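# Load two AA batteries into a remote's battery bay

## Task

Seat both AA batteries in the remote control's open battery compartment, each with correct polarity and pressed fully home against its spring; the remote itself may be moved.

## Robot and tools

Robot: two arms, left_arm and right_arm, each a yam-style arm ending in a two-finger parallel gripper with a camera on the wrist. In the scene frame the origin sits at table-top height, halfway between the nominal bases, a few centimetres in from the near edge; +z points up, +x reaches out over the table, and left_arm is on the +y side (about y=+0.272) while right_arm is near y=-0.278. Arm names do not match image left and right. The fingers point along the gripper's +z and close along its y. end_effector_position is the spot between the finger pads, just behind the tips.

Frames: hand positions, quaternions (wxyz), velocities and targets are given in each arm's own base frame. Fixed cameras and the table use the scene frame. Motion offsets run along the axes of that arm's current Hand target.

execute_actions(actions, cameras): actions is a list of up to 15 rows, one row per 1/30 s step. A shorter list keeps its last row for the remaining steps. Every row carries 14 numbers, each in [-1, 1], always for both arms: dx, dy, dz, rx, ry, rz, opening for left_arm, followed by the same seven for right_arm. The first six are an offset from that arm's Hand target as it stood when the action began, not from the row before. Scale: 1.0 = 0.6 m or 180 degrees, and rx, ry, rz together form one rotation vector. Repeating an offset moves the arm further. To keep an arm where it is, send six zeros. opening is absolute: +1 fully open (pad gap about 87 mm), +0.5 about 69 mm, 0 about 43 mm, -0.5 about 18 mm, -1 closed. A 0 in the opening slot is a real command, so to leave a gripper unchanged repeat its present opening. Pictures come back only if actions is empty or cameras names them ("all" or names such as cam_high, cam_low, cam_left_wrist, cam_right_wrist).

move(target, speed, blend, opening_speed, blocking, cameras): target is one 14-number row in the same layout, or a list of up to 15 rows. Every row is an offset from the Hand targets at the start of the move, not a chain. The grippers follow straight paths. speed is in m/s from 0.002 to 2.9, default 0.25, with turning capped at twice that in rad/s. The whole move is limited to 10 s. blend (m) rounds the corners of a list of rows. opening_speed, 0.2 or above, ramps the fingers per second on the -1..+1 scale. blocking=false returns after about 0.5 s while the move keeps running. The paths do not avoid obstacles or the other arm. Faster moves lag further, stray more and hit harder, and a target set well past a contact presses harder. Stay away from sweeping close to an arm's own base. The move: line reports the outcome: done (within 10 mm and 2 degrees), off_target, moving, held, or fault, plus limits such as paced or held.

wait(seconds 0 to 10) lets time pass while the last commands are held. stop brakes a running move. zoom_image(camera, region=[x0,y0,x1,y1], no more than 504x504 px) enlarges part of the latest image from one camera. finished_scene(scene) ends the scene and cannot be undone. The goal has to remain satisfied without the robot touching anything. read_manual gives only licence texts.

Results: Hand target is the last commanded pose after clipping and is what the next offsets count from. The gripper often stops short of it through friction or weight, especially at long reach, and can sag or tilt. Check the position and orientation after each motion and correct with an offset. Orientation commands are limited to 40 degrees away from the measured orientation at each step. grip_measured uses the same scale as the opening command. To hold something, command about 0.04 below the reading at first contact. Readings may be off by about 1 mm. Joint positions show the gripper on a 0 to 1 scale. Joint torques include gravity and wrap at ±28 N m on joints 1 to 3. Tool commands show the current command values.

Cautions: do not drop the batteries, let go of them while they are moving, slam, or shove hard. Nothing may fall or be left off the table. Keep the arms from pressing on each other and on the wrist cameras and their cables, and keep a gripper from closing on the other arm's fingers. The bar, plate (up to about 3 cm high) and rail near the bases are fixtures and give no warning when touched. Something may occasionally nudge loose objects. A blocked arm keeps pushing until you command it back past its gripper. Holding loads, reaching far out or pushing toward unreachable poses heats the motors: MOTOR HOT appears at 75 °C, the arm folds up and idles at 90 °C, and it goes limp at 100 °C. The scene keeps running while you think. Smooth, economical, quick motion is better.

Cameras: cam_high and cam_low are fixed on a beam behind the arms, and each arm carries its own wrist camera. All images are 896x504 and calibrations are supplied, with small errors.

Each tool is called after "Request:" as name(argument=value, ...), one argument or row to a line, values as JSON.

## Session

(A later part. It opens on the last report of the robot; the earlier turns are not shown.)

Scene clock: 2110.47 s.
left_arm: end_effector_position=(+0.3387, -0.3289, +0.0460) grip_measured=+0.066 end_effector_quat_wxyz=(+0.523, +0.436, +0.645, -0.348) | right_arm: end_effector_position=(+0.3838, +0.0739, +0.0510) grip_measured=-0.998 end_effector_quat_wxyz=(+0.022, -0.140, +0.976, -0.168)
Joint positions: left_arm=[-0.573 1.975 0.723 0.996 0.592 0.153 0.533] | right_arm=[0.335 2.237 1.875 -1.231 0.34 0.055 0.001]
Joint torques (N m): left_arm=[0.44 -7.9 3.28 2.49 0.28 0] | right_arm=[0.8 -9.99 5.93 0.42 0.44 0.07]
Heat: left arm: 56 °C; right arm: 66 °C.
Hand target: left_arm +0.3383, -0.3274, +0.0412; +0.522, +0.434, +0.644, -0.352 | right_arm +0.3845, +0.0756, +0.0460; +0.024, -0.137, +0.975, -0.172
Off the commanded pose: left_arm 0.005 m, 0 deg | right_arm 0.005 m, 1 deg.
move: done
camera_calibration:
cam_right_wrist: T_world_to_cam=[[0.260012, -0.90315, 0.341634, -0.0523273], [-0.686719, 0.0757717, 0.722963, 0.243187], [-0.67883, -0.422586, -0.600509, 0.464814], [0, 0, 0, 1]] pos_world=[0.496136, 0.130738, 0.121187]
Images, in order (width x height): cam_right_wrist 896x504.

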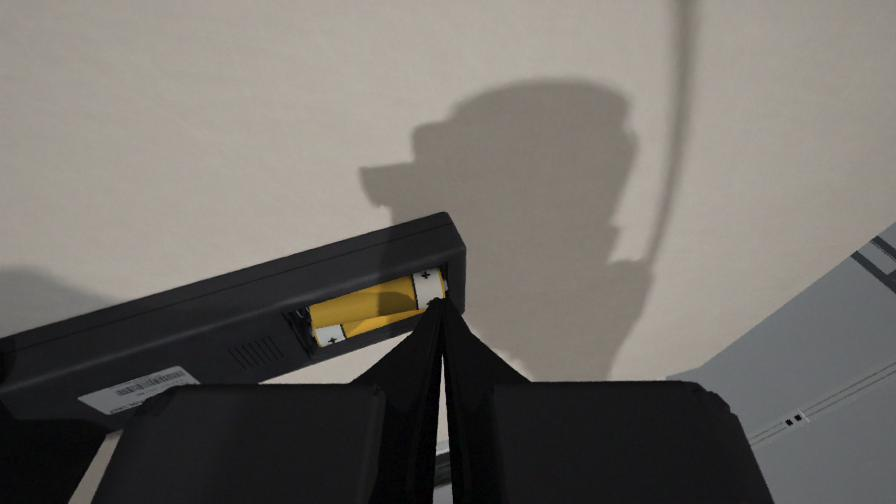

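Request:
move(
  target=[
    [0,0,0,0,0,0,-0.05,0.0565,0,-0.0353,0,0,0,-1],
    [0,0,0,0,0,0,-0.05,0.018,-0.0085,-0.0253,0,0,0,-1],
    [0,0,0,0,0,0,-0.05,0.018,0,-0.0017,0,0,0,-1],
  ],
  speed=0.08,
  cameras=["cam_right_wrist"],
)

Request:
zoom_image(
  camera="cam_right_wrist",
  region=[340, 200, 560, 360],
)

Scene clock: 2136.07 s.
left_arm: end_effector_position=(+0.3387, -0.3290, +0.0460) grip_measured=+0.066 end_effector_quat_wxyz=(+0.523, +0.436, +0.644, -0.348) | right_arm: end_effector_position=(+0.3725, +0.0749, +0.0514) grip_measured=-0.998 end_effector_quat_wxyz=(+0.024, -0.134, +0.976, -0.171)
Joint positions: left_arm=[-0.573 1.975 0.723 0.996 0.593 0.153 0.533] | right_arm=[0.347 2.192 1.803 -1.206 0.346 0.078 0.001]
Joint torques (N m): left_arm=[0.47 -7.98 3.29 2.48 0.26 -0.01] | right_arm=[-0.17 -9.77 5.97 0.42 0.37 -0.12]
Heat: left arm: 57 °C; right arm: 68 °C.
Hand target: left_arm +0.3383, -0.3274, +0.0412; +0.522, +0.434, +0.644, -0.352 | right_arm +0.3741, +0.0729, +0.0470; +0.024, -0.137, +0.975, -0.172
Off the commanded pose: left_arm 0.005 m, 0 deg | right_arm 0.005 m, 0 deg.
move: done
camera_calibration:
cam_right_wrist: T_world_to_cam=[[0.249321, -0.903943, 0.347458, -0.0448766], [-0.691051, 0.0852897, 0.717757, 0.236166], [-0.678445, -0.419062, -0.603406, 0.457573], [0, 0, 0, 1]] pos_world=[0.48483, 0.131043, 0.122186]
Images, in order (width x height): cam_right_wrist 896x504.

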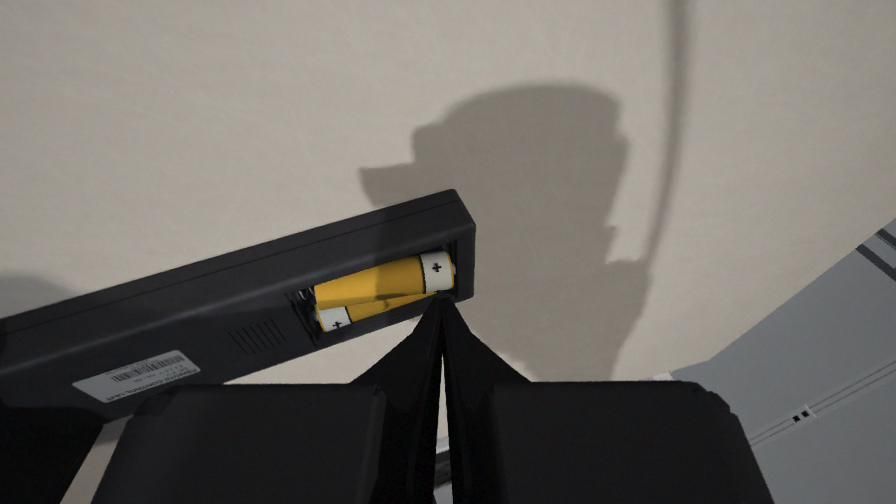

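Scaled by 2.291.

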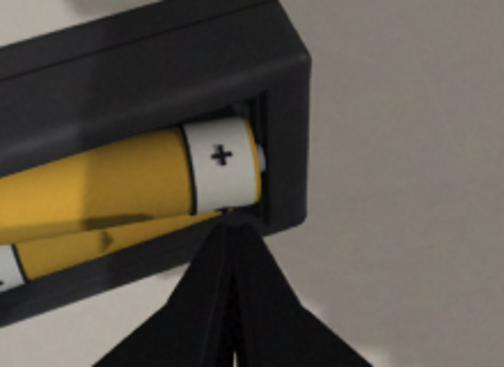

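Request:
move(
  target=[
    [0,0,0,0,0,0,-0.05,-0.0014,0.0113,0.0172,0,0,0,-1],
    [0,0,0,0,0,0,-0.05,-0.0023,0.0189,0.0286,0,0,0,-1],
  ],
  speed=0.04,
  cameras=["cam_right_wrist"],
)

Request:
zoom_image(
  camera="cam_right_wrist",
  region=[340, 200, 560, 360],
)

Scene clock: 2146.77 s.
left_arm: end_effector_position=(+0.3387, -0.3290, +0.0460) grip_measured=+0.066 end_effector_quat_wxyz=(+0.523, +0.436, +0.644, -0.348) | right_arm: end_effector_position=(+0.3719, +0.0743, +0.0418) grip_measured=-0.998 end_effector_quat_wxyz=(+0.023, -0.137, +0.974, -0.177)
Joint positions: left_arm=[-0.573 1.975 0.723 0.996 0.593 0.153 0.533] | right_arm=[0.352 2.202 1.776 -1.176 0.358 0.078 0.001]
Joint torques (N m): left_arm=[0.46 -8.01 3.32 2.48 0.29 -0.03] | right_arm=[0.39 -8.65 4.55 0.71 0.2 0]
Heat: left arm: 57 °C; right arm: 69 °C.
Hand target: left_arm +0.3383, -0.3274, +0.0412; +0.522, +0.434, +0.644, -0.352 | right_arm +0.3740, +0.0780, +0.0269; +0.023, -0.137, +0.975, -0.172
Off the commanded pose: left_arm 0.005 m, 0 deg | right_arm 0.015 m, 1 deg.
move: off_target (right_arm)
camera_calibration:
cam_right_wrist: T_world_to_cam=[[0.254422, -0.897863, 0.359321, -0.0447364], [-0.690116, 0.0917319, 0.717862, 0.241879], [-0.677503, -0.430613, -0.596291, 0.451405], [0, 0, 0, 1]] pos_world=[0.484135, 0.132026, 0.111608]
Images, in order (width x height): cam_right_wrist 896x504.

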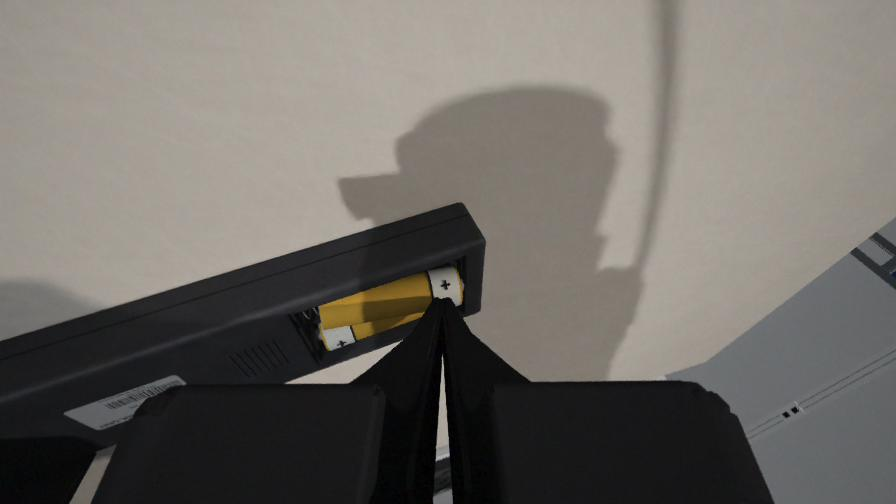

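Scaled by 2.291.

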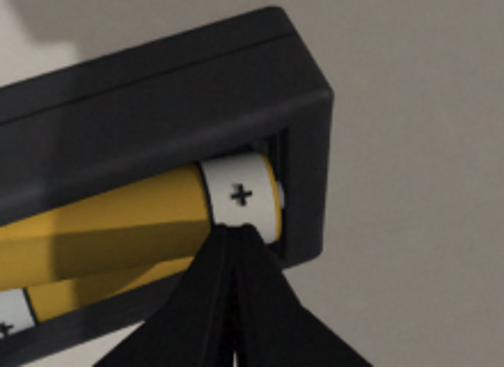

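Request:
move(
  target=[
    [0,0,0,0,0,0,-0.05,0,0.0167,0.0,0,0,0,-1],
    [0,0,0,0,0,0,-0.05,0,0.0283,0.02,0,0,0,-1],
  ],
  speed=0.04,
  cameras=["cam_right_wrist"],
)

Request:
zoom_image(
  camera="cam_right_wrist",
  region=[340, 200, 560, 360],
)

Scene clock: 2153.33 s.
left_arm: end_effector_position=(+0.3387, -0.3290, +0.0460) grip_measured=+0.066 end_effector_quat_wxyz=(+0.523, +0.436, +0.644, -0.348) | right_arm: end_effector_position=(+0.3715, +0.0752, +0.0406) grip_measured=-0.998 end_effector_quat_wxyz=(+0.029, -0.148, +0.968, -0.202)
Joint positions: left_arm=[-0.573 1.975 0.723 0.996 0.593 0.153 0.533] | right_arm=[0.377 2.203 1.759 -1.162 0.409 0.081 0.001]
Joint torques (N m): left_arm=[0.44 -7.94 3.29 2.47 0.28 -0.01] | right_arm=[0.76 -6.79 3.41 0.91 -0.34 0.25]
Heat: left arm: 57 °C; right arm: 69 °C.
Hand target: left_arm +0.3383, -0.3274, +0.0412; +0.522, +0.434, +0.644, -0.352 | right_arm +0.3707, +0.0894, +0.0098; +0.023, -0.137, +0.975, -0.172
Off the commanded pose: left_arm 0.005 m, 0 deg | right_arm 0.034 m, 4 deg.
move: off_target (right_arm)
camera_calibration:
cam_right_wrist: T_world_to_cam=[[0.269669, -0.872703, 0.407023, -0.0529106], [-0.703276, 0.110241, 0.702317, 0.246558], [-0.657785, -0.475643, -0.584023, 0.446373], [0, 0, 0, 1]] pos_world=[0.481284, 0.138958, 0.109067]
Images, in order (width x height): cam_right_wrist 896x504.

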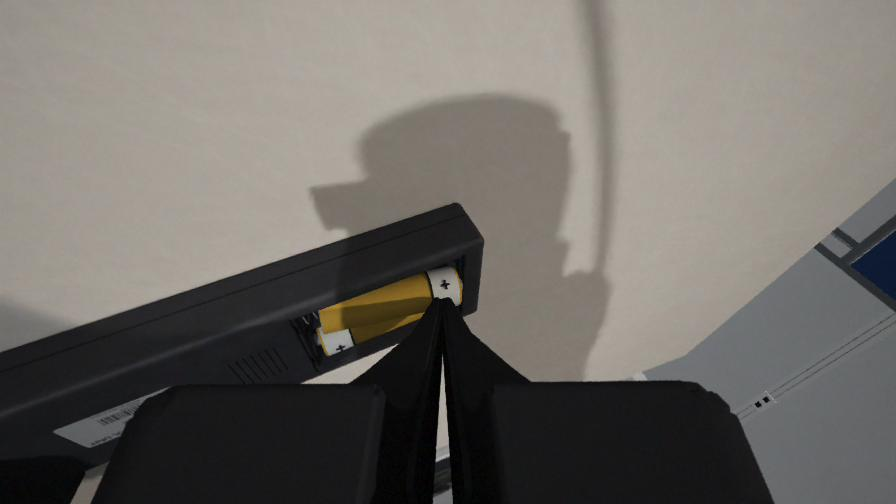

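Scaled by 2.291.

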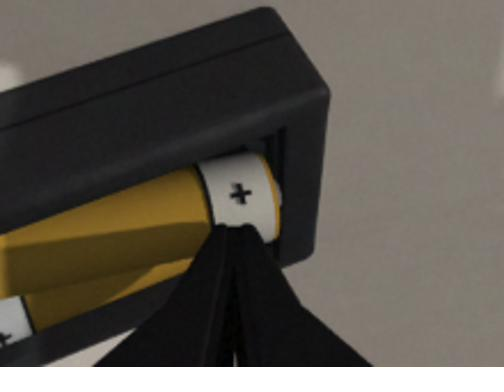

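Request:
wait(
  seconds=0.1,
  cameras=["cam_left_wrist"],
)

Request:
zoom_image(
  camera="cam_left_wrist",
  region=[370, 0, 530, 120],
)

Request:
zoom_image(
  camera="cam_left_wrist",
  region=[390, 60, 490, 110],
)

Scene clock: 2161.17 s.
left_arm: end_effector_position=(+0.3387, -0.3290, +0.0460) grip_measured=+0.066 end_effector_quat_wxyz=(+0.523, +0.436, +0.644, -0.348) | right_arm: end_effector_position=(+0.3715, +0.0752, +0.0406) grip_measured=-0.998 end_effector_quat_wxyz=(+0.029, -0.148, +0.968, -0.202)
Joint positions: left_arm=[-0.573 1.975 0.723 0.996 0.593 0.153 0.533] | right_arm=[0.377 2.203 1.759 -1.162 0.409 0.081 0.001]
Joint torques (N m): left_arm=[0.47 -7.92 3.3 2.49 0.27 -0.01] | right_arm=[0.77 -6.78 3.47 0.91 -0.35 0.24]
Heat: left arm: 57 °C; right arm: 68 °C.
Hand target: left_arm +0.3383, -0.3274, +0.0412; +0.522, +0.434, +0.644, -0.352 | right_arm +0.3707, +0.0894, +0.0098; +0.023, -0.137, +0.975, -0.172
Tool commands: left_gripper/opening=-0.05 right_gripper/opening=-1.0
Off the commanded pose: left_arm 0.005 m, 0 deg | right_arm 0.034 m, 4 deg.
wait: 0.10 s; at rest from the start
camera_calibration:
cam_left_wrist: T_world_to_cam=[[-0.919667, -0.391558, -0.0299364, 0.187163], [-0.333068, 0.818129, -0.468754, 0.425382], [0.208036, -0.421126, -0.882822, -0.0241708], [0, 0, 0, 1]] pos_world=[0.318837, -0.284912, 0.183664]
Images, in order (width x height): cam_left_wrist 896x504.

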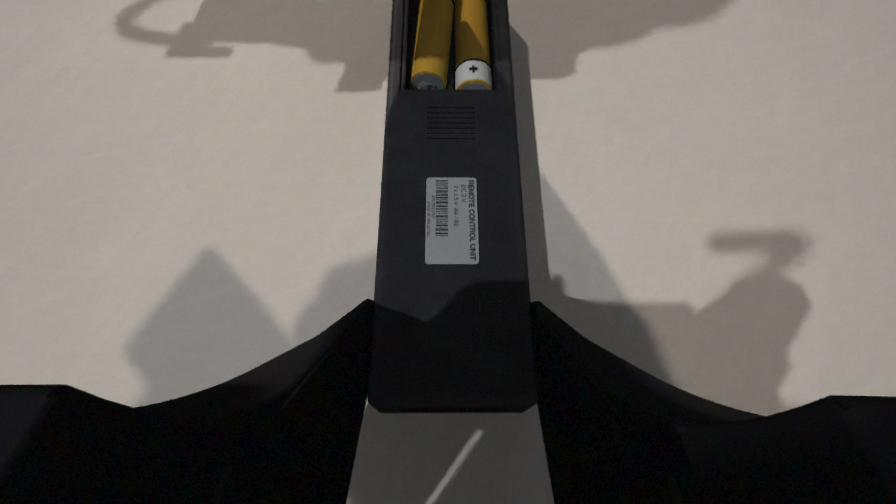

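Scaled by 3.150.

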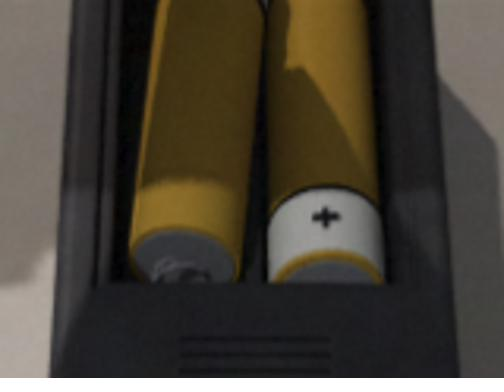

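Scaled by 5.040.

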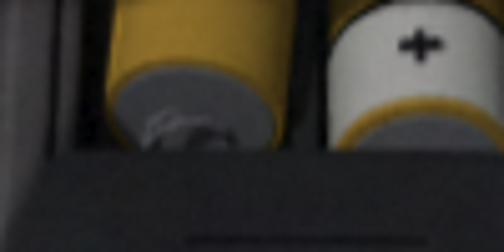

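Request:
move(
  target=[
    [0,0,0,0,0,0,-0.05,-0.0107,-0.0253,-0.0231,0,0,0,-1],
    [0,0,0,0,0,0,-0.05,-0.02,-0.0118,0,0,0,0,-1],
  ],
  speed=0.04,
  cameras=["cam_right_wrist","cam_left_wrist"],
)

Request:
zoom_image(
  camera="cam_right_wrist",
  region=[340, 200, 560, 360],
)

Request:
zoom_image(
  camera="cam_left_wrist",
  region=[370, 0, 530, 120],
)

Scene clock: 2169.53 s.
left_arm: end_effector_position=(+0.3387, -0.3290, +0.0460) grip_measured=+0.066 end_effector_quat_wxyz=(+0.523, +0.436, +0.644, -0.348) | right_arm: end_effector_position=(+0.3725, +0.0749, +0.0407) grip_measured=-0.998 end_effector_quat_wxyz=(+0.016, -0.145, +0.970, -0.195)
Joint positions: left_arm=[-0.573 1.975 0.723 0.996 0.593 0.153 0.533] | right_arm=[0.367 2.229 1.803 -1.201 0.39 0.081 0.001]
Joint torques (N m): left_arm=[0.44 -7.97 3.28 2.48 0.27 -0.02] | right_arm=[0.06 -5.97 6.26 0.99 -0.13 0.07]
Heat: left arm: 57 °C; right arm: 67 °C.
Hand target: left_arm +0.3383, -0.3274, +0.0412; +0.522, +0.434, +0.644, -0.352 | right_arm +0.3841, +0.0862, +0.0123; +0.023, -0.137, +0.975, -0.172
Off the commanded pose: left_arm 0.005 m, 0 deg | right_arm 0.033 m, 3 deg.
move: off_target (right_arm)
camera_calibration:
cam_left_wrist: T_world_to_cam=[[-0.919667, -0.391558, -0.0299364, 0.187163], [-0.333068, 0.818129, -0.468754, 0.425382], [0.208036, -0.421126, -0.882822, -0.0241708], [0, 0, 0, 1]] pos_world=[0.318837, -0.284912, 0.183664]
cam_right_wrist: T_world_to_cam=[[0.270146, -0.880162, 0.390303, -0.0524055], [-0.683527, 0.110179, 0.721561, 0.239087], [-0.678094, -0.46171, -0.57185, 0.452983], [0, 0, 0, 1]] pos_world=[0.484745, 0.136679, 0.106976]
Images, in order (width x height): cam_left_wrist 896x504, cam_right_wrist 896x504.

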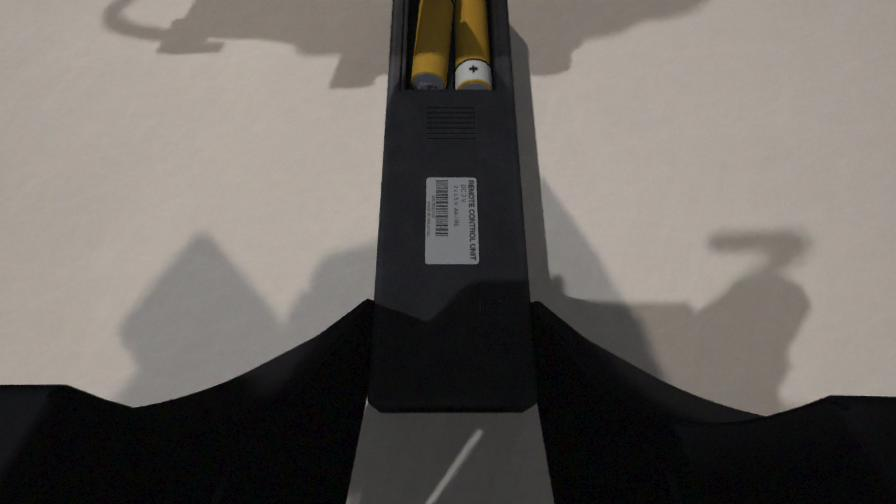

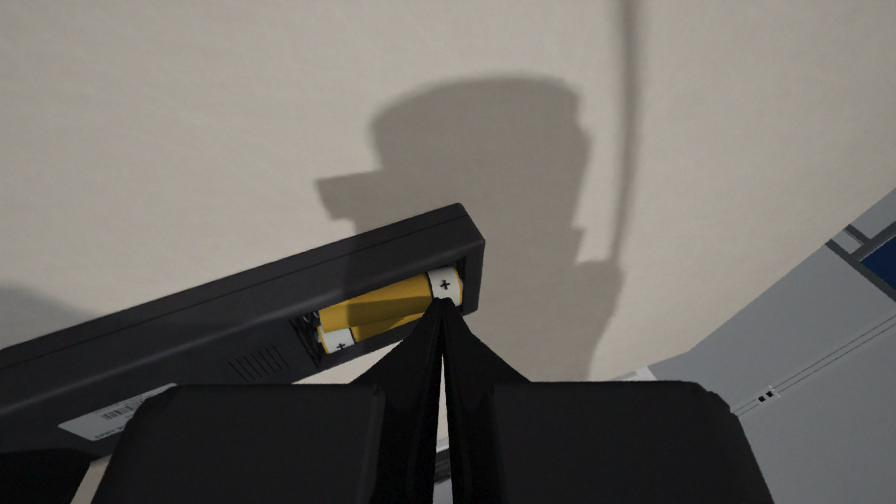

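Scaled by 2.291.

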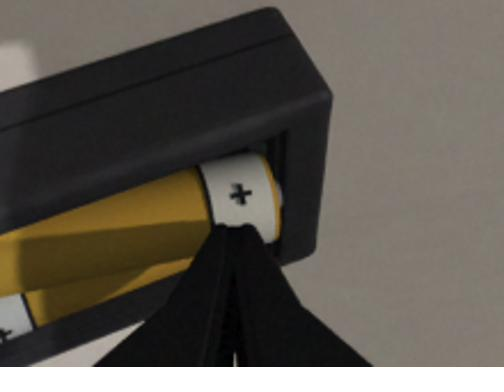

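Scaled by 3.150.

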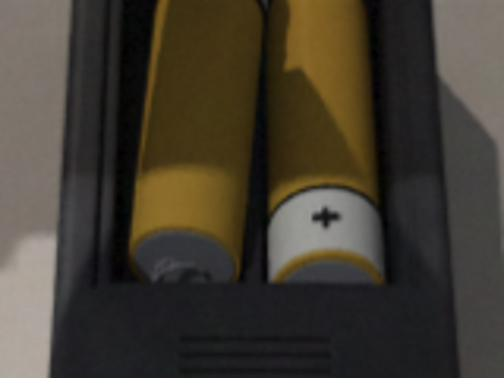

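Request:
move(
  target=[
    [0,0,0,0,0,0,-0.05,0.0207,-0.0325,-0.055,0,0,0,-1],
    [0,0,0,0,0,0,-0.05,0.0772,-0.033,-0.0832,0,0,0,-1],
    [0,0,0,0,0,0,-0.05,0.0517,-0.038,-0.0707,0,0,0,-1],
    [0,0,0,0,0,0,-0.05,0.0517,-0.0258,-0.037,0,0,0,-1],
  ],
  speed=0.08,
  cameras=["cam_right_wrist"],
)

Request:
zoom_image(
  camera="cam_right_wrist",
  region=[340, 200, 560, 360],
)

Scene clock: 2186.13 s.
left_arm: end_effector_position=(+0.3387, -0.3290, +0.0460) grip_measured=+0.066 end_effector_quat_wxyz=(+0.523, +0.436, +0.644, -0.348) | right_arm: end_effector_position=(+0.3549, +0.0715, +0.0426) grip_measured=-0.998 end_effector_quat_wxyz=(+0.024, -0.137, +0.974, -0.176)
Joint positions: left_arm=[-0.573 1.975 0.723 0.996 0.593 0.153 0.533] | right_arm=[0.359 2.132 1.668 -1.138 0.356 0.085 0.001]
Joint torques (N m): left_arm=[0.53 -8.01 3.26 2.49 0.28 -0.01] | right_arm=[-0.31 -9.44 5.97 0.42 0.24 -0.08]
Heat: left arm: 57 °C; right arm: 65 °C.
Hand target: left_arm +0.3383, -0.3274, +0.0412; +0.522, +0.434, +0.644, -0.352 | right_arm +0.3563, +0.0711, +0.0385; +0.024, -0.137, +0.975, -0.172
Off the commanded pose: left_arm 0.005 m, 0 deg | right_arm 0.004 m, 0 deg.
move: done
camera_calibration:
cam_right_wrist: T_world_to_cam=[[0.254646, -0.898626, 0.357248, -0.0431546], [-0.690998, 0.0893576, 0.717312, 0.23034], [-0.676519, -0.429518, -0.598194, 0.43884], [0, 0, 0, 1]] pos_world=[0.467037, 0.129127, 0.112703]
Images, in order (width x height): cam_right_wrist 896x504.

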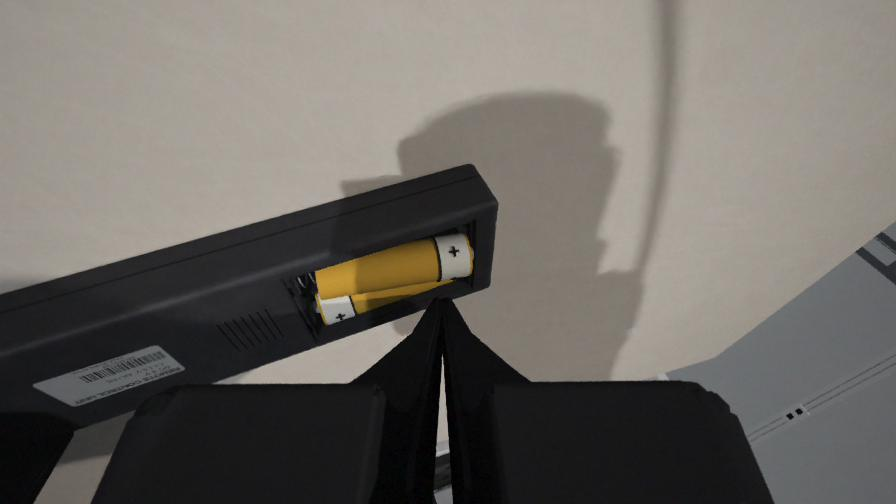

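Scaled by 2.291.

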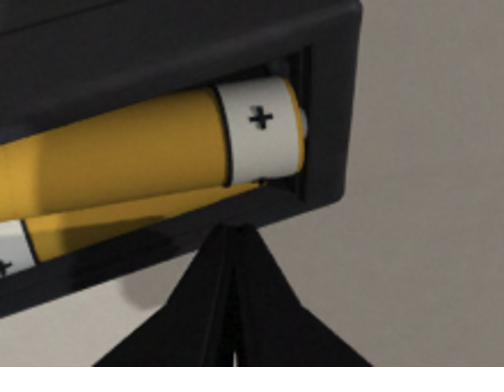

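Request:
move(
  target=[
    [0,0,0,0,0,0,-0.05,0,0.0017,0.005,0,0,0,-1],
    [0,0,0,0,0,0,-0.05,-0.0364,0.0017,0.0055,0,0,0,-1],
  ],
  speed=0.04,
  cameras=["cam_right_wrist"],
)

Request:
zoom_image(
  camera="cam_right_wrist",
  region=[340, 200, 560, 360],
)

Scene clock: 2194.33 s.
left_arm: end_effector_position=(+0.3419, -0.3264, +0.0461) grip_measured=+0.066 end_effector_quat_wxyz=(+0.526, +0.431, +0.648, -0.344) | right_arm: end_effector_position=(+0.3632, +0.0753, +0.0360) grip_measured=-0.998 end_effector_quat_wxyz=(+0.005, -0.141, +0.974, -0.177)
Joint positions: left_arm=[-0.567 1.975 0.723 0.997 0.585 0.151 0.533] | right_arm=[0.359 2.212 1.762 -1.19 0.35 0.084 0.001]
Joint torques (N m): left_arm=[-0.14 -7.91 3.26 2.47 0.36 0.02] | right_arm=[-0.62 -9.25 9.32 0.5 0.32 -0.11]
Heat: left arm: 57 °C; right arm: 64 °C.
Hand target: left_arm +0.3382, -0.3275, +0.0411; +0.522, +0.435, +0.644, -0.352 | right_arm +0.3773, +0.0769, +0.0349; +0.024, -0.137, +0.975, -0.172
Off the commanded pose: left_arm 0.006 m, 1 deg | right_arm 0.014 m, 2 deg.
move: off_target (right_arm)
camera_calibration:
cam_right_wrist: T_world_to_cam=[[0.268053, -0.895662, 0.354875, -0.0445731], [-0.66386, 0.0952209, 0.74177, 0.229375], [-0.698167, -0.434421, -0.56907, 0.449296], [0, 0, 0, 1]] pos_world=[0.477905, 0.13342, 0.101355]
Images, in order (width x height): cam_right_wrist 896x504.

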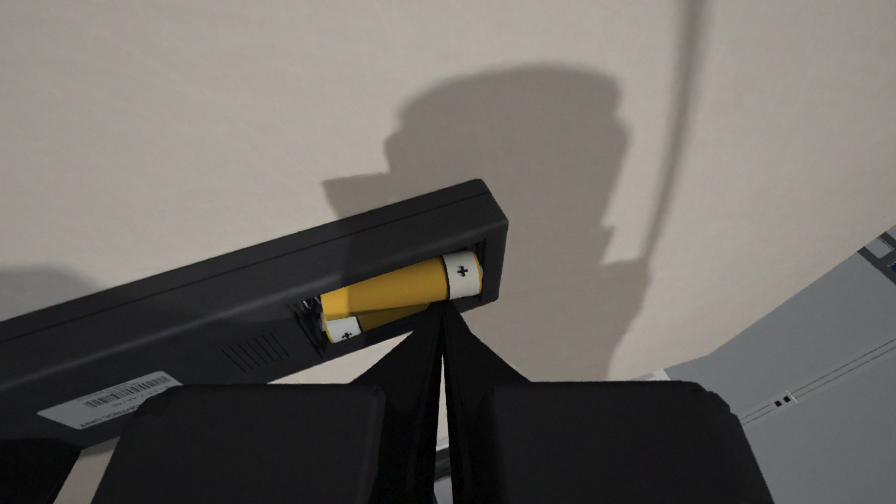

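Scaled by 2.291.

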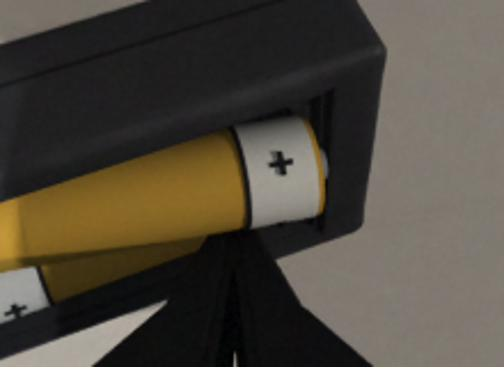

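Request:
wait(
  seconds=0.1,
  cameras=["cam_left_wrist"],
)

Request:
zoom_image(
  camera="cam_left_wrist",
  region=[370, 0, 530, 120],
)

Scene clock: 2206.67 s.
left_arm: end_effector_position=(+0.3419, -0.3264, +0.0461) grip_measured=+0.066 end_effector_quat_wxyz=(+0.526, +0.431, +0.648, -0.344) | right_arm: end_effector_position=(+0.3632, +0.0753, +0.0359) grip_measured=-0.998 end_effector_quat_wxyz=(+0.005, -0.141, +0.974, -0.177)
Joint positions: left_arm=[-0.567 1.975 0.723 0.997 0.585 0.151 0.533] | right_arm=[0.359 2.212 1.762 -1.19 0.35 0.084 0.001]
Joint torques (N m): left_arm=[-0.09 -7.94 3.23 2.48 0.37 0.02] | right_arm=[-0.62 -9.21 9.42 0.49 0.32 -0.12]
Heat: left arm: 57 °C; right arm: 64 °C.
Hand target: left_arm +0.3382, -0.3275, +0.0411; +0.522, +0.435, +0.644, -0.352 | right_arm +0.3773, +0.0769, +0.0349; +0.024, -0.137, +0.975, -0.172
Tool commands: left_gripper/opening=-0.05 right_gripper/opening=-1.0
Off the commanded pose: left_arm 0.006 m, 1 deg | right_arm 0.014 m, 2 deg.
wait: 0.10 s; at rest from the start
camera_calibration:
cam_left_wrist: T_world_to_cam=[[-0.913934, -0.404775, -0.0297054, 0.184926], [-0.344975, 0.813299, -0.468548, 0.42687], [0.213816, -0.417974, -0.882939, -0.0246203], [0, 0, 0, 1]] pos_world=[0.321534, -0.28261, 0.183764]
Images, in order (width x height): cam_left_wrist 896x504.

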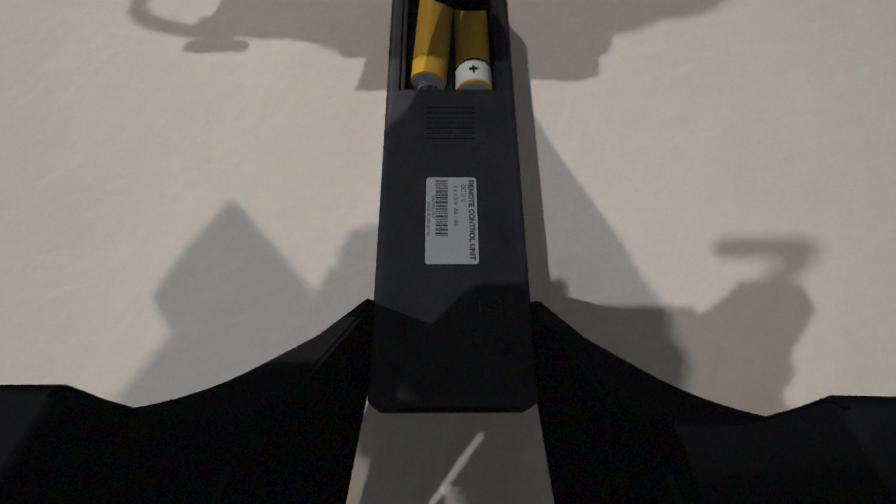

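Scaled by 3.150.

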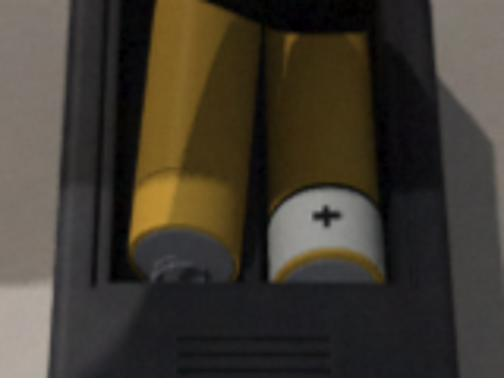

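Request:
move(
  target=[0,0,0,0,0,0,-0.05,-0.0243,0,0,0,0,0,-1],
  speed=0.04,
  cameras=["cam_right_wrist","cam_left_wrist"],
)

Request:
zoom_image(
  camera="cam_right_wrist",
  region=[340, 200, 560, 360],
)

Request:
zoom_image(
  camera="cam_left_wrist",
  region=[370, 0, 530, 120],
)

Scene clock: 2219.23 s.
left_arm: end_effector_position=(+0.3433, -0.3257, +0.0461) grip_measured=+0.066 end_effector_quat_wxyz=(+0.527, +0.428, +0.650, -0.342) | right_arm: end_effector_position=(+0.3740, +0.0789, +0.0401) grip_measured=-0.998 end_effector_quat_wxyz=(+0.000, -0.142, +0.974, -0.178)
Joint positions: left_arm=[-0.567 1.975 0.723 0.998 0.577 0.148 0.533] | right_arm=[0.357 2.267 1.868 -1.251 0.35 0.082 0.001]
Joint torques (N m): left_arm=[-0.16 -8.01 3.32 2.46 0.45 0.04] | right_arm=[-0.72 -9.06 9.14 0.65 0.34 -0.12]
Heat: left arm: 57 °C; right arm: 64 °C.
Hand target: left_arm +0.3382, -0.3275, +0.0411; +0.522, +0.434, +0.644, -0.352 | right_arm +0.3914, +0.0808, +0.0350; +0.024, -0.137, +0.975, -0.172
Off the commanded pose: left_arm 0.007 m, 2 deg | right_arm 0.018 m, 3 deg.
move: off_target (right_arm)
camera_calibration:
cam_left_wrist: T_world_to_cam=[[-0.910396, -0.412694, -0.0293701, 0.182605], [-0.352203, 0.810287, -0.468388, 0.428259], [0.217099, -0.416075, -0.883034, -0.0251299], [0, 0, 0, 1]] pos_world=[0.322533, -0.282109, 0.183764]
cam_right_wrist: T_world_to_cam=[[0.271778, -0.894617, 0.354678, -0.0470451], [-0.656364, 0.0972129, 0.748155, 0.229947], [-0.703791, -0.43613, -0.560775, 0.462611], [0, 0, 0, 1]] pos_world=[0.489297, 0.137317, 0.10407]
Images, in order (width x height): cam_left_wrist 896x504, cam_right_wrist 896x504.

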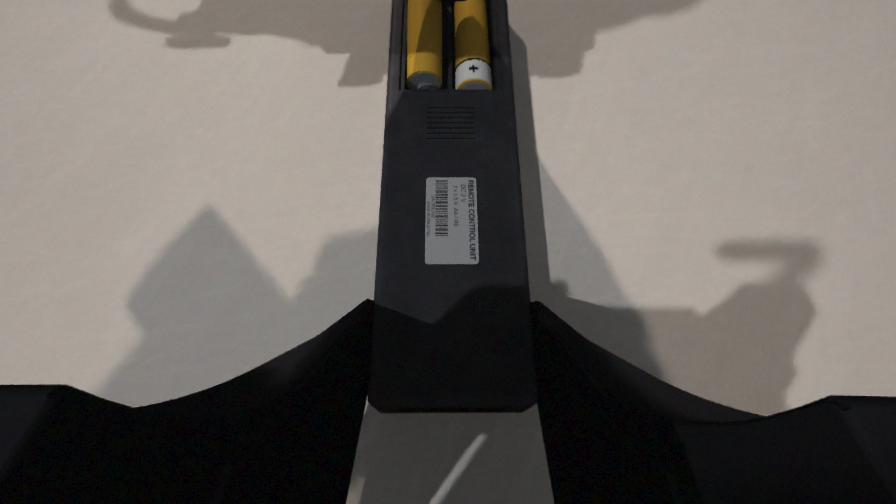

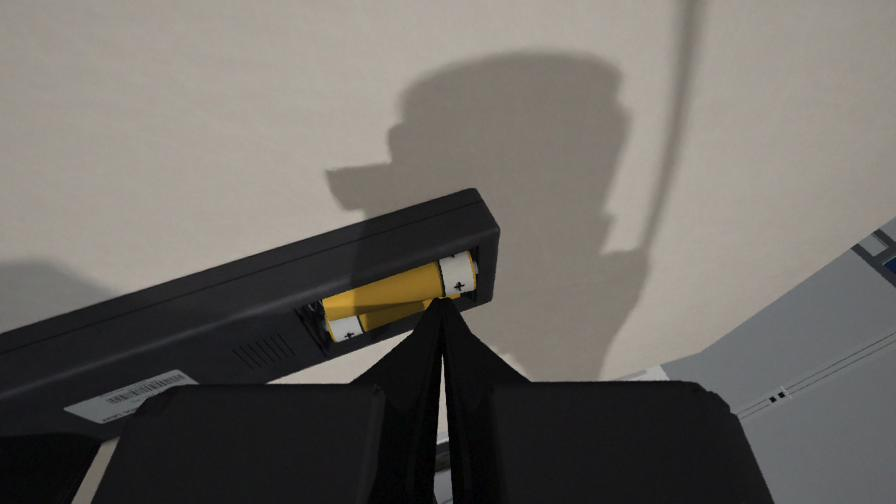

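Scaled by 2.291.

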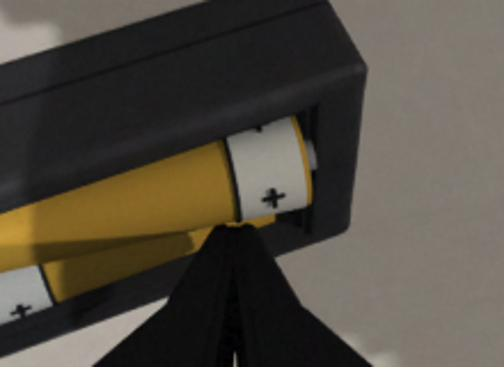

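Scaled by 3.150.

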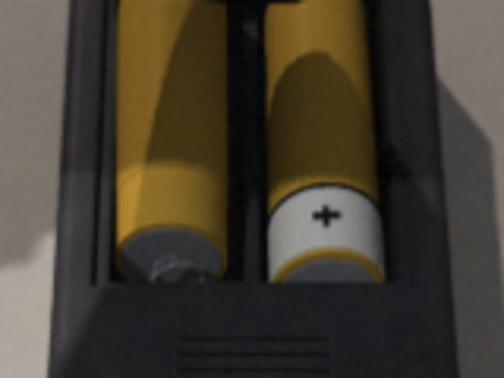

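Request:
move(
  target=[
    [0,0,0,0,0,0,-0.05,0.0183,0.0095,0.01,0,0,0,-1],
    [0,0,0,0,0,0,-0.05,0.0183,0.0174,0.04,0,0,0,-1],
  ],
  speed=0.04,
  cameras=["cam_right_wrist","cam_left_wrist"],
)

Request:
zoom_image(
  camera="cam_right_wrist",
  region=[340, 200, 560, 360],
)

Request:
zoom_image(
  camera="cam_left_wrist",
  region=[370, 0, 530, 120],
)

Scene clock: 2229.07 s.
left_arm: end_effector_position=(+0.3435, -0.3256, +0.0462) grip_measured=+0.066 end_effector_quat_wxyz=(+0.527, +0.428, +0.650, -0.341) | right_arm: end_effector_position=(+0.3662, +0.0764, +0.0338) grip_measured=-0.998 end_effector_quat_wxyz=(+0.001, -0.144, +0.973, -0.182)
Joint positions: left_arm=[-0.567 1.975 0.723 0.998 0.575 0.148 0.533] | right_arm=[0.362 2.237 1.791 -1.204 0.357 0.082 0.001]
Joint torques (N m): left_arm=[-0.13 -8.05 3.25 2.46 0.47 0.04] | right_arm=[-0.64 -8.2 3.02 1.25 0.24 -0.05]
Heat: left arm: 57 °C; right arm: 64 °C.
Hand target: left_arm +0.3382, -0.3275, +0.0412; +0.522, +0.434, +0.644, -0.352 | right_arm +0.3803, +0.0793, +0.0089; +0.024, -0.137, +0.975, -0.172
Off the commanded pose: left_arm 0.008 m, 2 deg | right_arm 0.029 m, 3 deg.
move: off_target (right_arm)
camera_calibration:
cam_left_wrist: T_world_to_cam=[[-0.909737, -0.414136, -0.0294991, 0.182194], [-0.353417, 0.809723, -0.46845, 0.42862], [0.217888, -0.41574, -0.882998, -0.0252519], [0, 0, 0, 1]] pos_world=[0.322732, -0.282109, 0.183864]
cam_right_wrist: T_world_to_cam=[[0.275569, -0.890723, 0.361489, -0.046975], [-0.657885, 0.0994335, 0.746525, 0.230173], [-0.700891, -0.443538, -0.558592, 0.4519], [0, 0, 0, 1]] pos_world=[0.481105, 0.135706, 0.0975794]
Images, in order (width x height): cam_left_wrist 896x504, cam_right_wrist 896x504.

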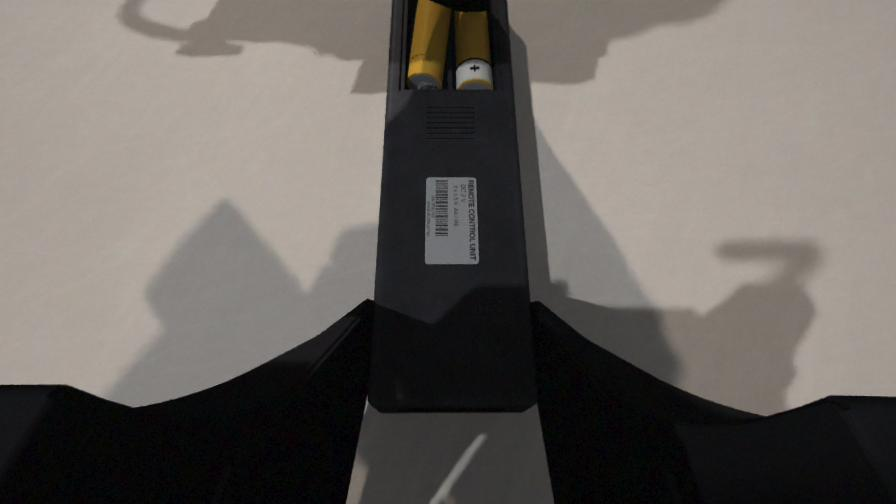

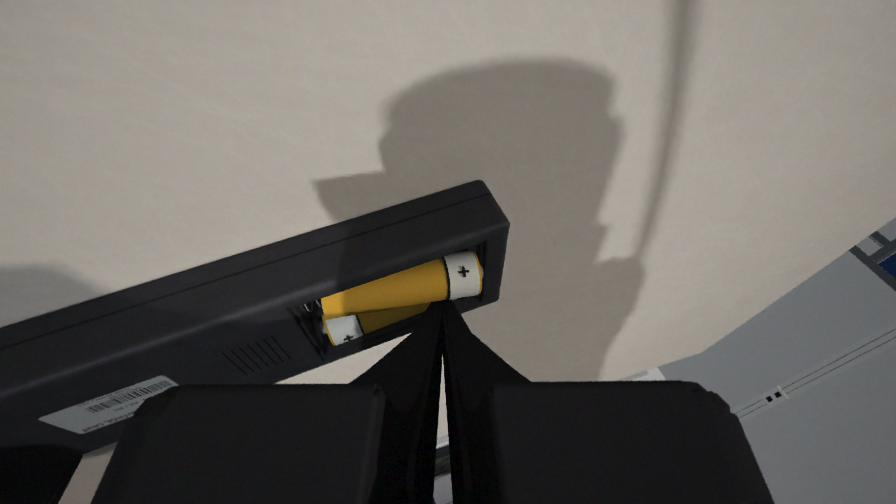

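Scaled by 2.291.

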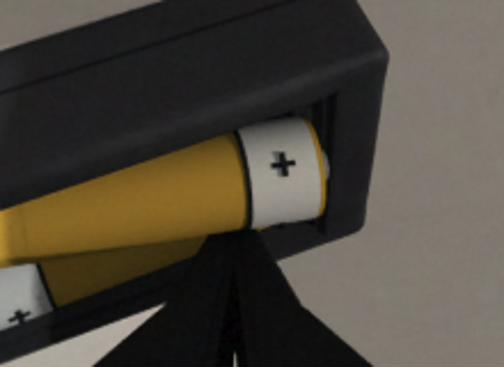

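Scaled by 3.150.

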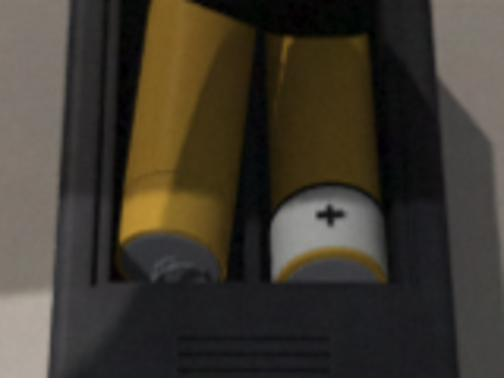

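Request:
move(
  target=[
    [0,0,0,0,0,0,-0.05,-0.0185,-0.0173,-0.0398,0,0,0,-1],
    [0,0,0,0,0,0,-0.05,-0.0195,0,-0.002,0,0,0,-1],
  ],
  speed=0.04,
  cameras=["cam_right_wrist","cam_left_wrist"],
)

Request:
zoom_image(
  camera="cam_right_wrist",
  region=[340, 200, 560, 360],
)

Request:
zoom_image(
  camera="cam_left_wrist",
  region=[370, 0, 530, 120],
)

Scene clock: 2239.20 s.
left_arm: end_effector_position=(+0.3449, -0.3248, +0.0461) grip_measured=+0.066 end_effector_quat_wxyz=(+0.529, +0.425, +0.652, -0.339) | right_arm: end_effector_position=(+0.3706, +0.0781, +0.0346) grip_measured=-0.998 end_effector_quat_wxyz=(-0.009, -0.144, +0.973, -0.179)
Joint positions: left_arm=[-0.566 1.975 0.723 0.999 0.567 0.145 0.533] | right_arm=[0.358 2.274 1.854 -1.247 0.348 0.082 0.001]
Joint torques (N m): left_arm=[-0.18 -8.03 3.23 2.46 0.54 0.07] | right_arm=[-0.32 -7.82 4.74 1.27 0.33 -0.07]
Heat: left arm: 57 °C; right arm: 65 °C.
Hand target: left_arm +0.3382, -0.3275, +0.0411; +0.522, +0.434, +0.644, -0.352 | right_arm +0.3914, +0.0831, +0.0099; +0.023, -0.137, +0.975, -0.172
Off the commanded pose: left_arm 0.009 m, 2 deg | right_arm 0.033 m, 4 deg.
move: off_target (right_arm)
camera_calibration:
cam_left_wrist: T_world_to_cam=[[-0.906109, -0.422028, -0.0293002, 0.180009], [-0.360622, 0.806765, -0.468063, 0.42995], [0.221174, -0.413549, -0.883209, -0.0256496], [0, 0, 0, 1]] pos_world=[0.323831, -0.281507, 0.183864]
cam_right_wrist: T_world_to_cam=[[0.278748, -0.892491, 0.354624, -0.0476746], [-0.643672, 0.100421, 0.758684, 0.226586], [-0.712731, -0.439744, -0.54648, 0.459848], [0, 0, 0, 1]] pos_world=[0.486884, 0.136912, 0.0962967]
Images, in order (width x height): cam_left_wrist 896x504, cam_right_wrist 896x504.

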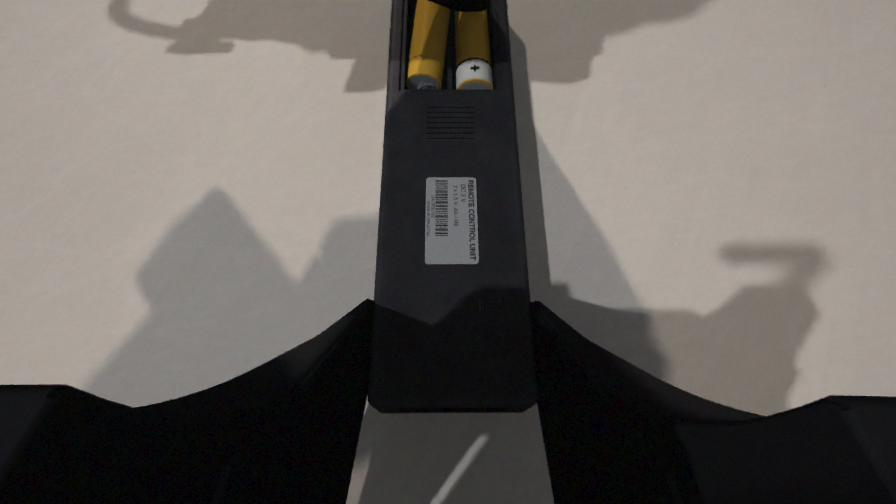

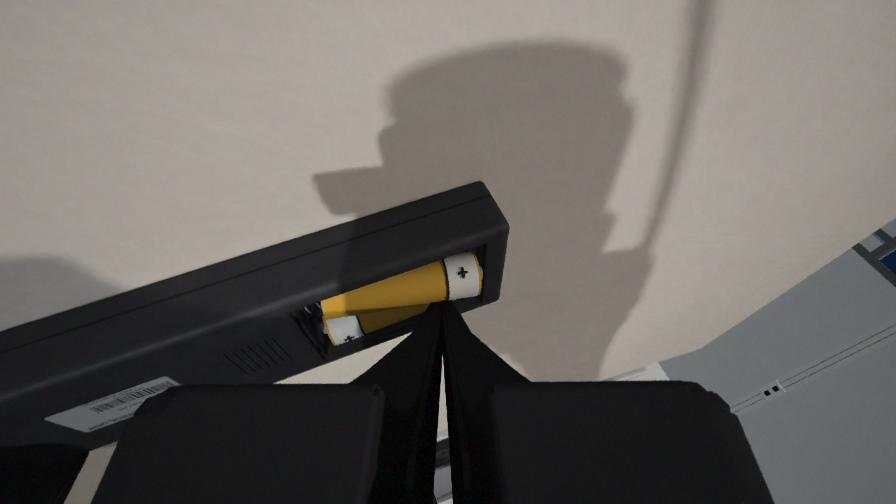

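Scaled by 2.291.

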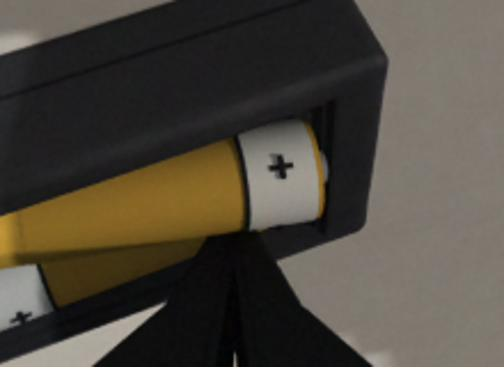

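Scaled by 3.150.

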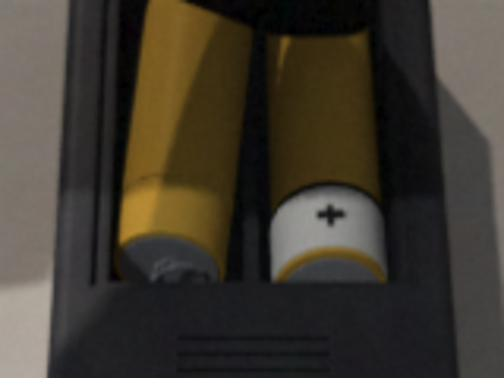

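Request:
move(
  target=[
    [0,0,0,0,0,0,-0.05,0,-0.03,-0.09,0,0,0,-1],
    [0,0,0,0,0,0,-0.05,0.06,-0.08,-0.15,0,0,0,-1],
  ],
  speed=0.1,
  cameras=["cam_right_wrist","cam_left_wrist"],
)

Request:
zoom_image(
  camera="cam_right_wrist",
  region=[320, 150, 580, 330],
)

Request:
zoom_image(
  camera="cam_left_wrist",
  region=[370, 0, 530, 120],
)

Scene clock: 2247.73 s.
left_arm: end_effector_position=(+0.3423, -0.3262, +0.0466) grip_measured=+0.066 end_effector_quat_wxyz=(+0.526, +0.429, +0.648, -0.345) | right_arm: end_effector_position=(+0.3645, +0.0625, +0.1003) grip_measured=-0.998 end_effector_quat_wxyz=(+0.018, -0.135, +0.975, -0.173)
Joint positions: left_arm=[-0.566 1.975 0.723 0.999 0.585 0.145 0.533] | right_arm=[0.326 2.14 1.911 -1.373 0.348 0.058 0.001]
Joint torques (N m): left_arm=[-0.21 -7.9 3.26 2.45 0.35 0.06] | right_arm=[-0.12 -12.82 5.82 0.2 0.34 -0.13]
Heat: left arm: 57 °C; right arm: 65 °C.
Hand target: left_arm +0.3382, -0.3275, +0.0412; +0.522, +0.434, +0.644, -0.352 | right_arm +0.3610, +0.0594, +0.1110; +0.024, -0.137, +0.975, -0.172
Off the commanded pose: left_arm 0.007 m, 1 deg | right_arm 0.012 m, 1 deg.
move: off_target (right_arm)
camera_calibration:
cam_left_wrist: T_world_to_cam=[[-0.913049, -0.407024, -0.0259247, 0.184113], [-0.34811, 0.810857, -0.470458, 0.427449], [0.212509, -0.420527, -0.882041, -0.0246096], [0, 0, 0, 1]] pos_world=[0.322133, -0.28201, 0.184163]
cam_right_wrist: T_world_to_cam=[[0.251882, -0.902125, 0.350324, -0.0723928], [-0.682014, 0.0913533, 0.725611, 0.192228], [-0.686594, -0.421694, -0.592252, 0.478564], [0, 0, 0, 1]] pos_world=[0.477916, 0.118939, 0.169309]
Images, in order (width x height): cam_left_wrist 896x504, cam_right_wrist 896x504.

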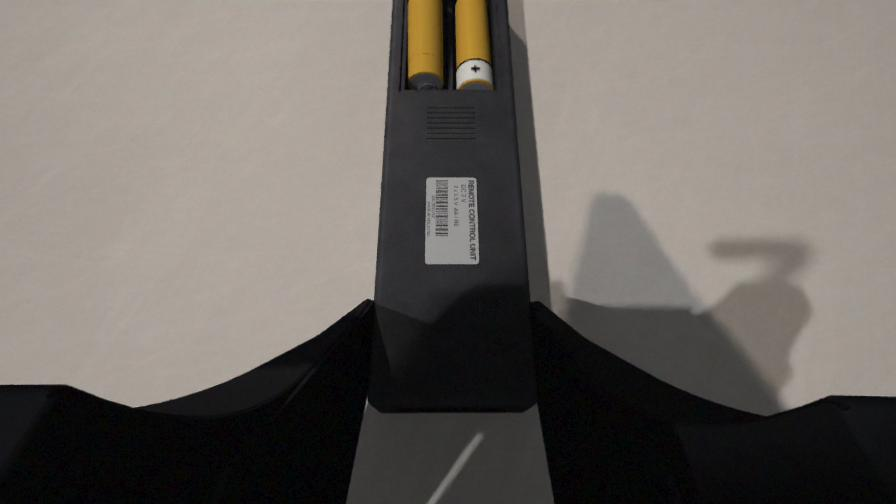

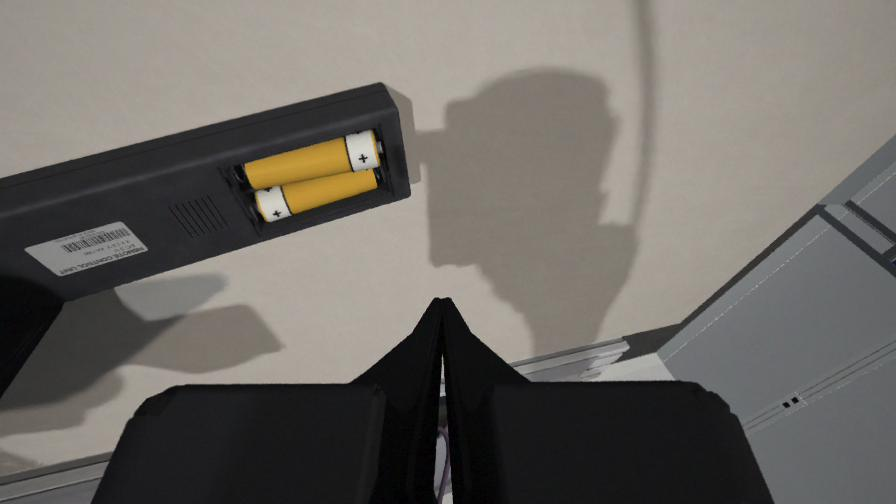

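Scaled by 1.938.

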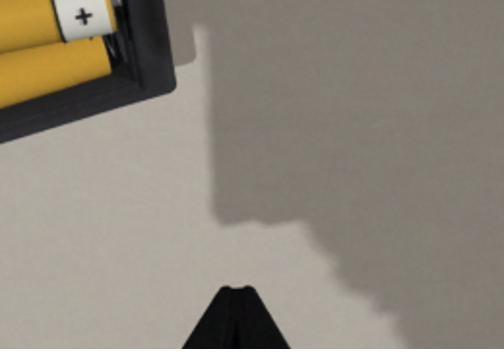

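Scaled by 3.150.

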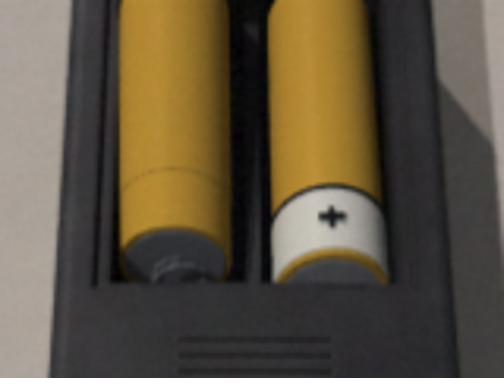

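Request:
zoom_image(
  camera="cam_right_wrist",
  region=[220, 80, 430, 250],
)

Scaled by 2.400.

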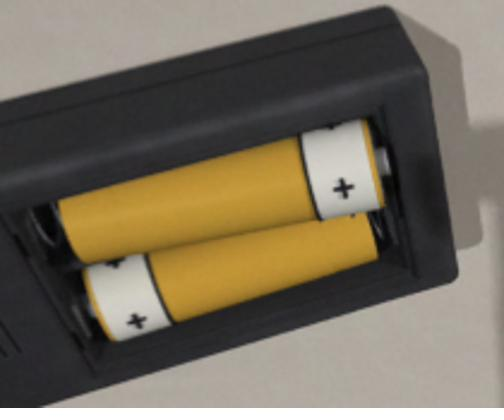

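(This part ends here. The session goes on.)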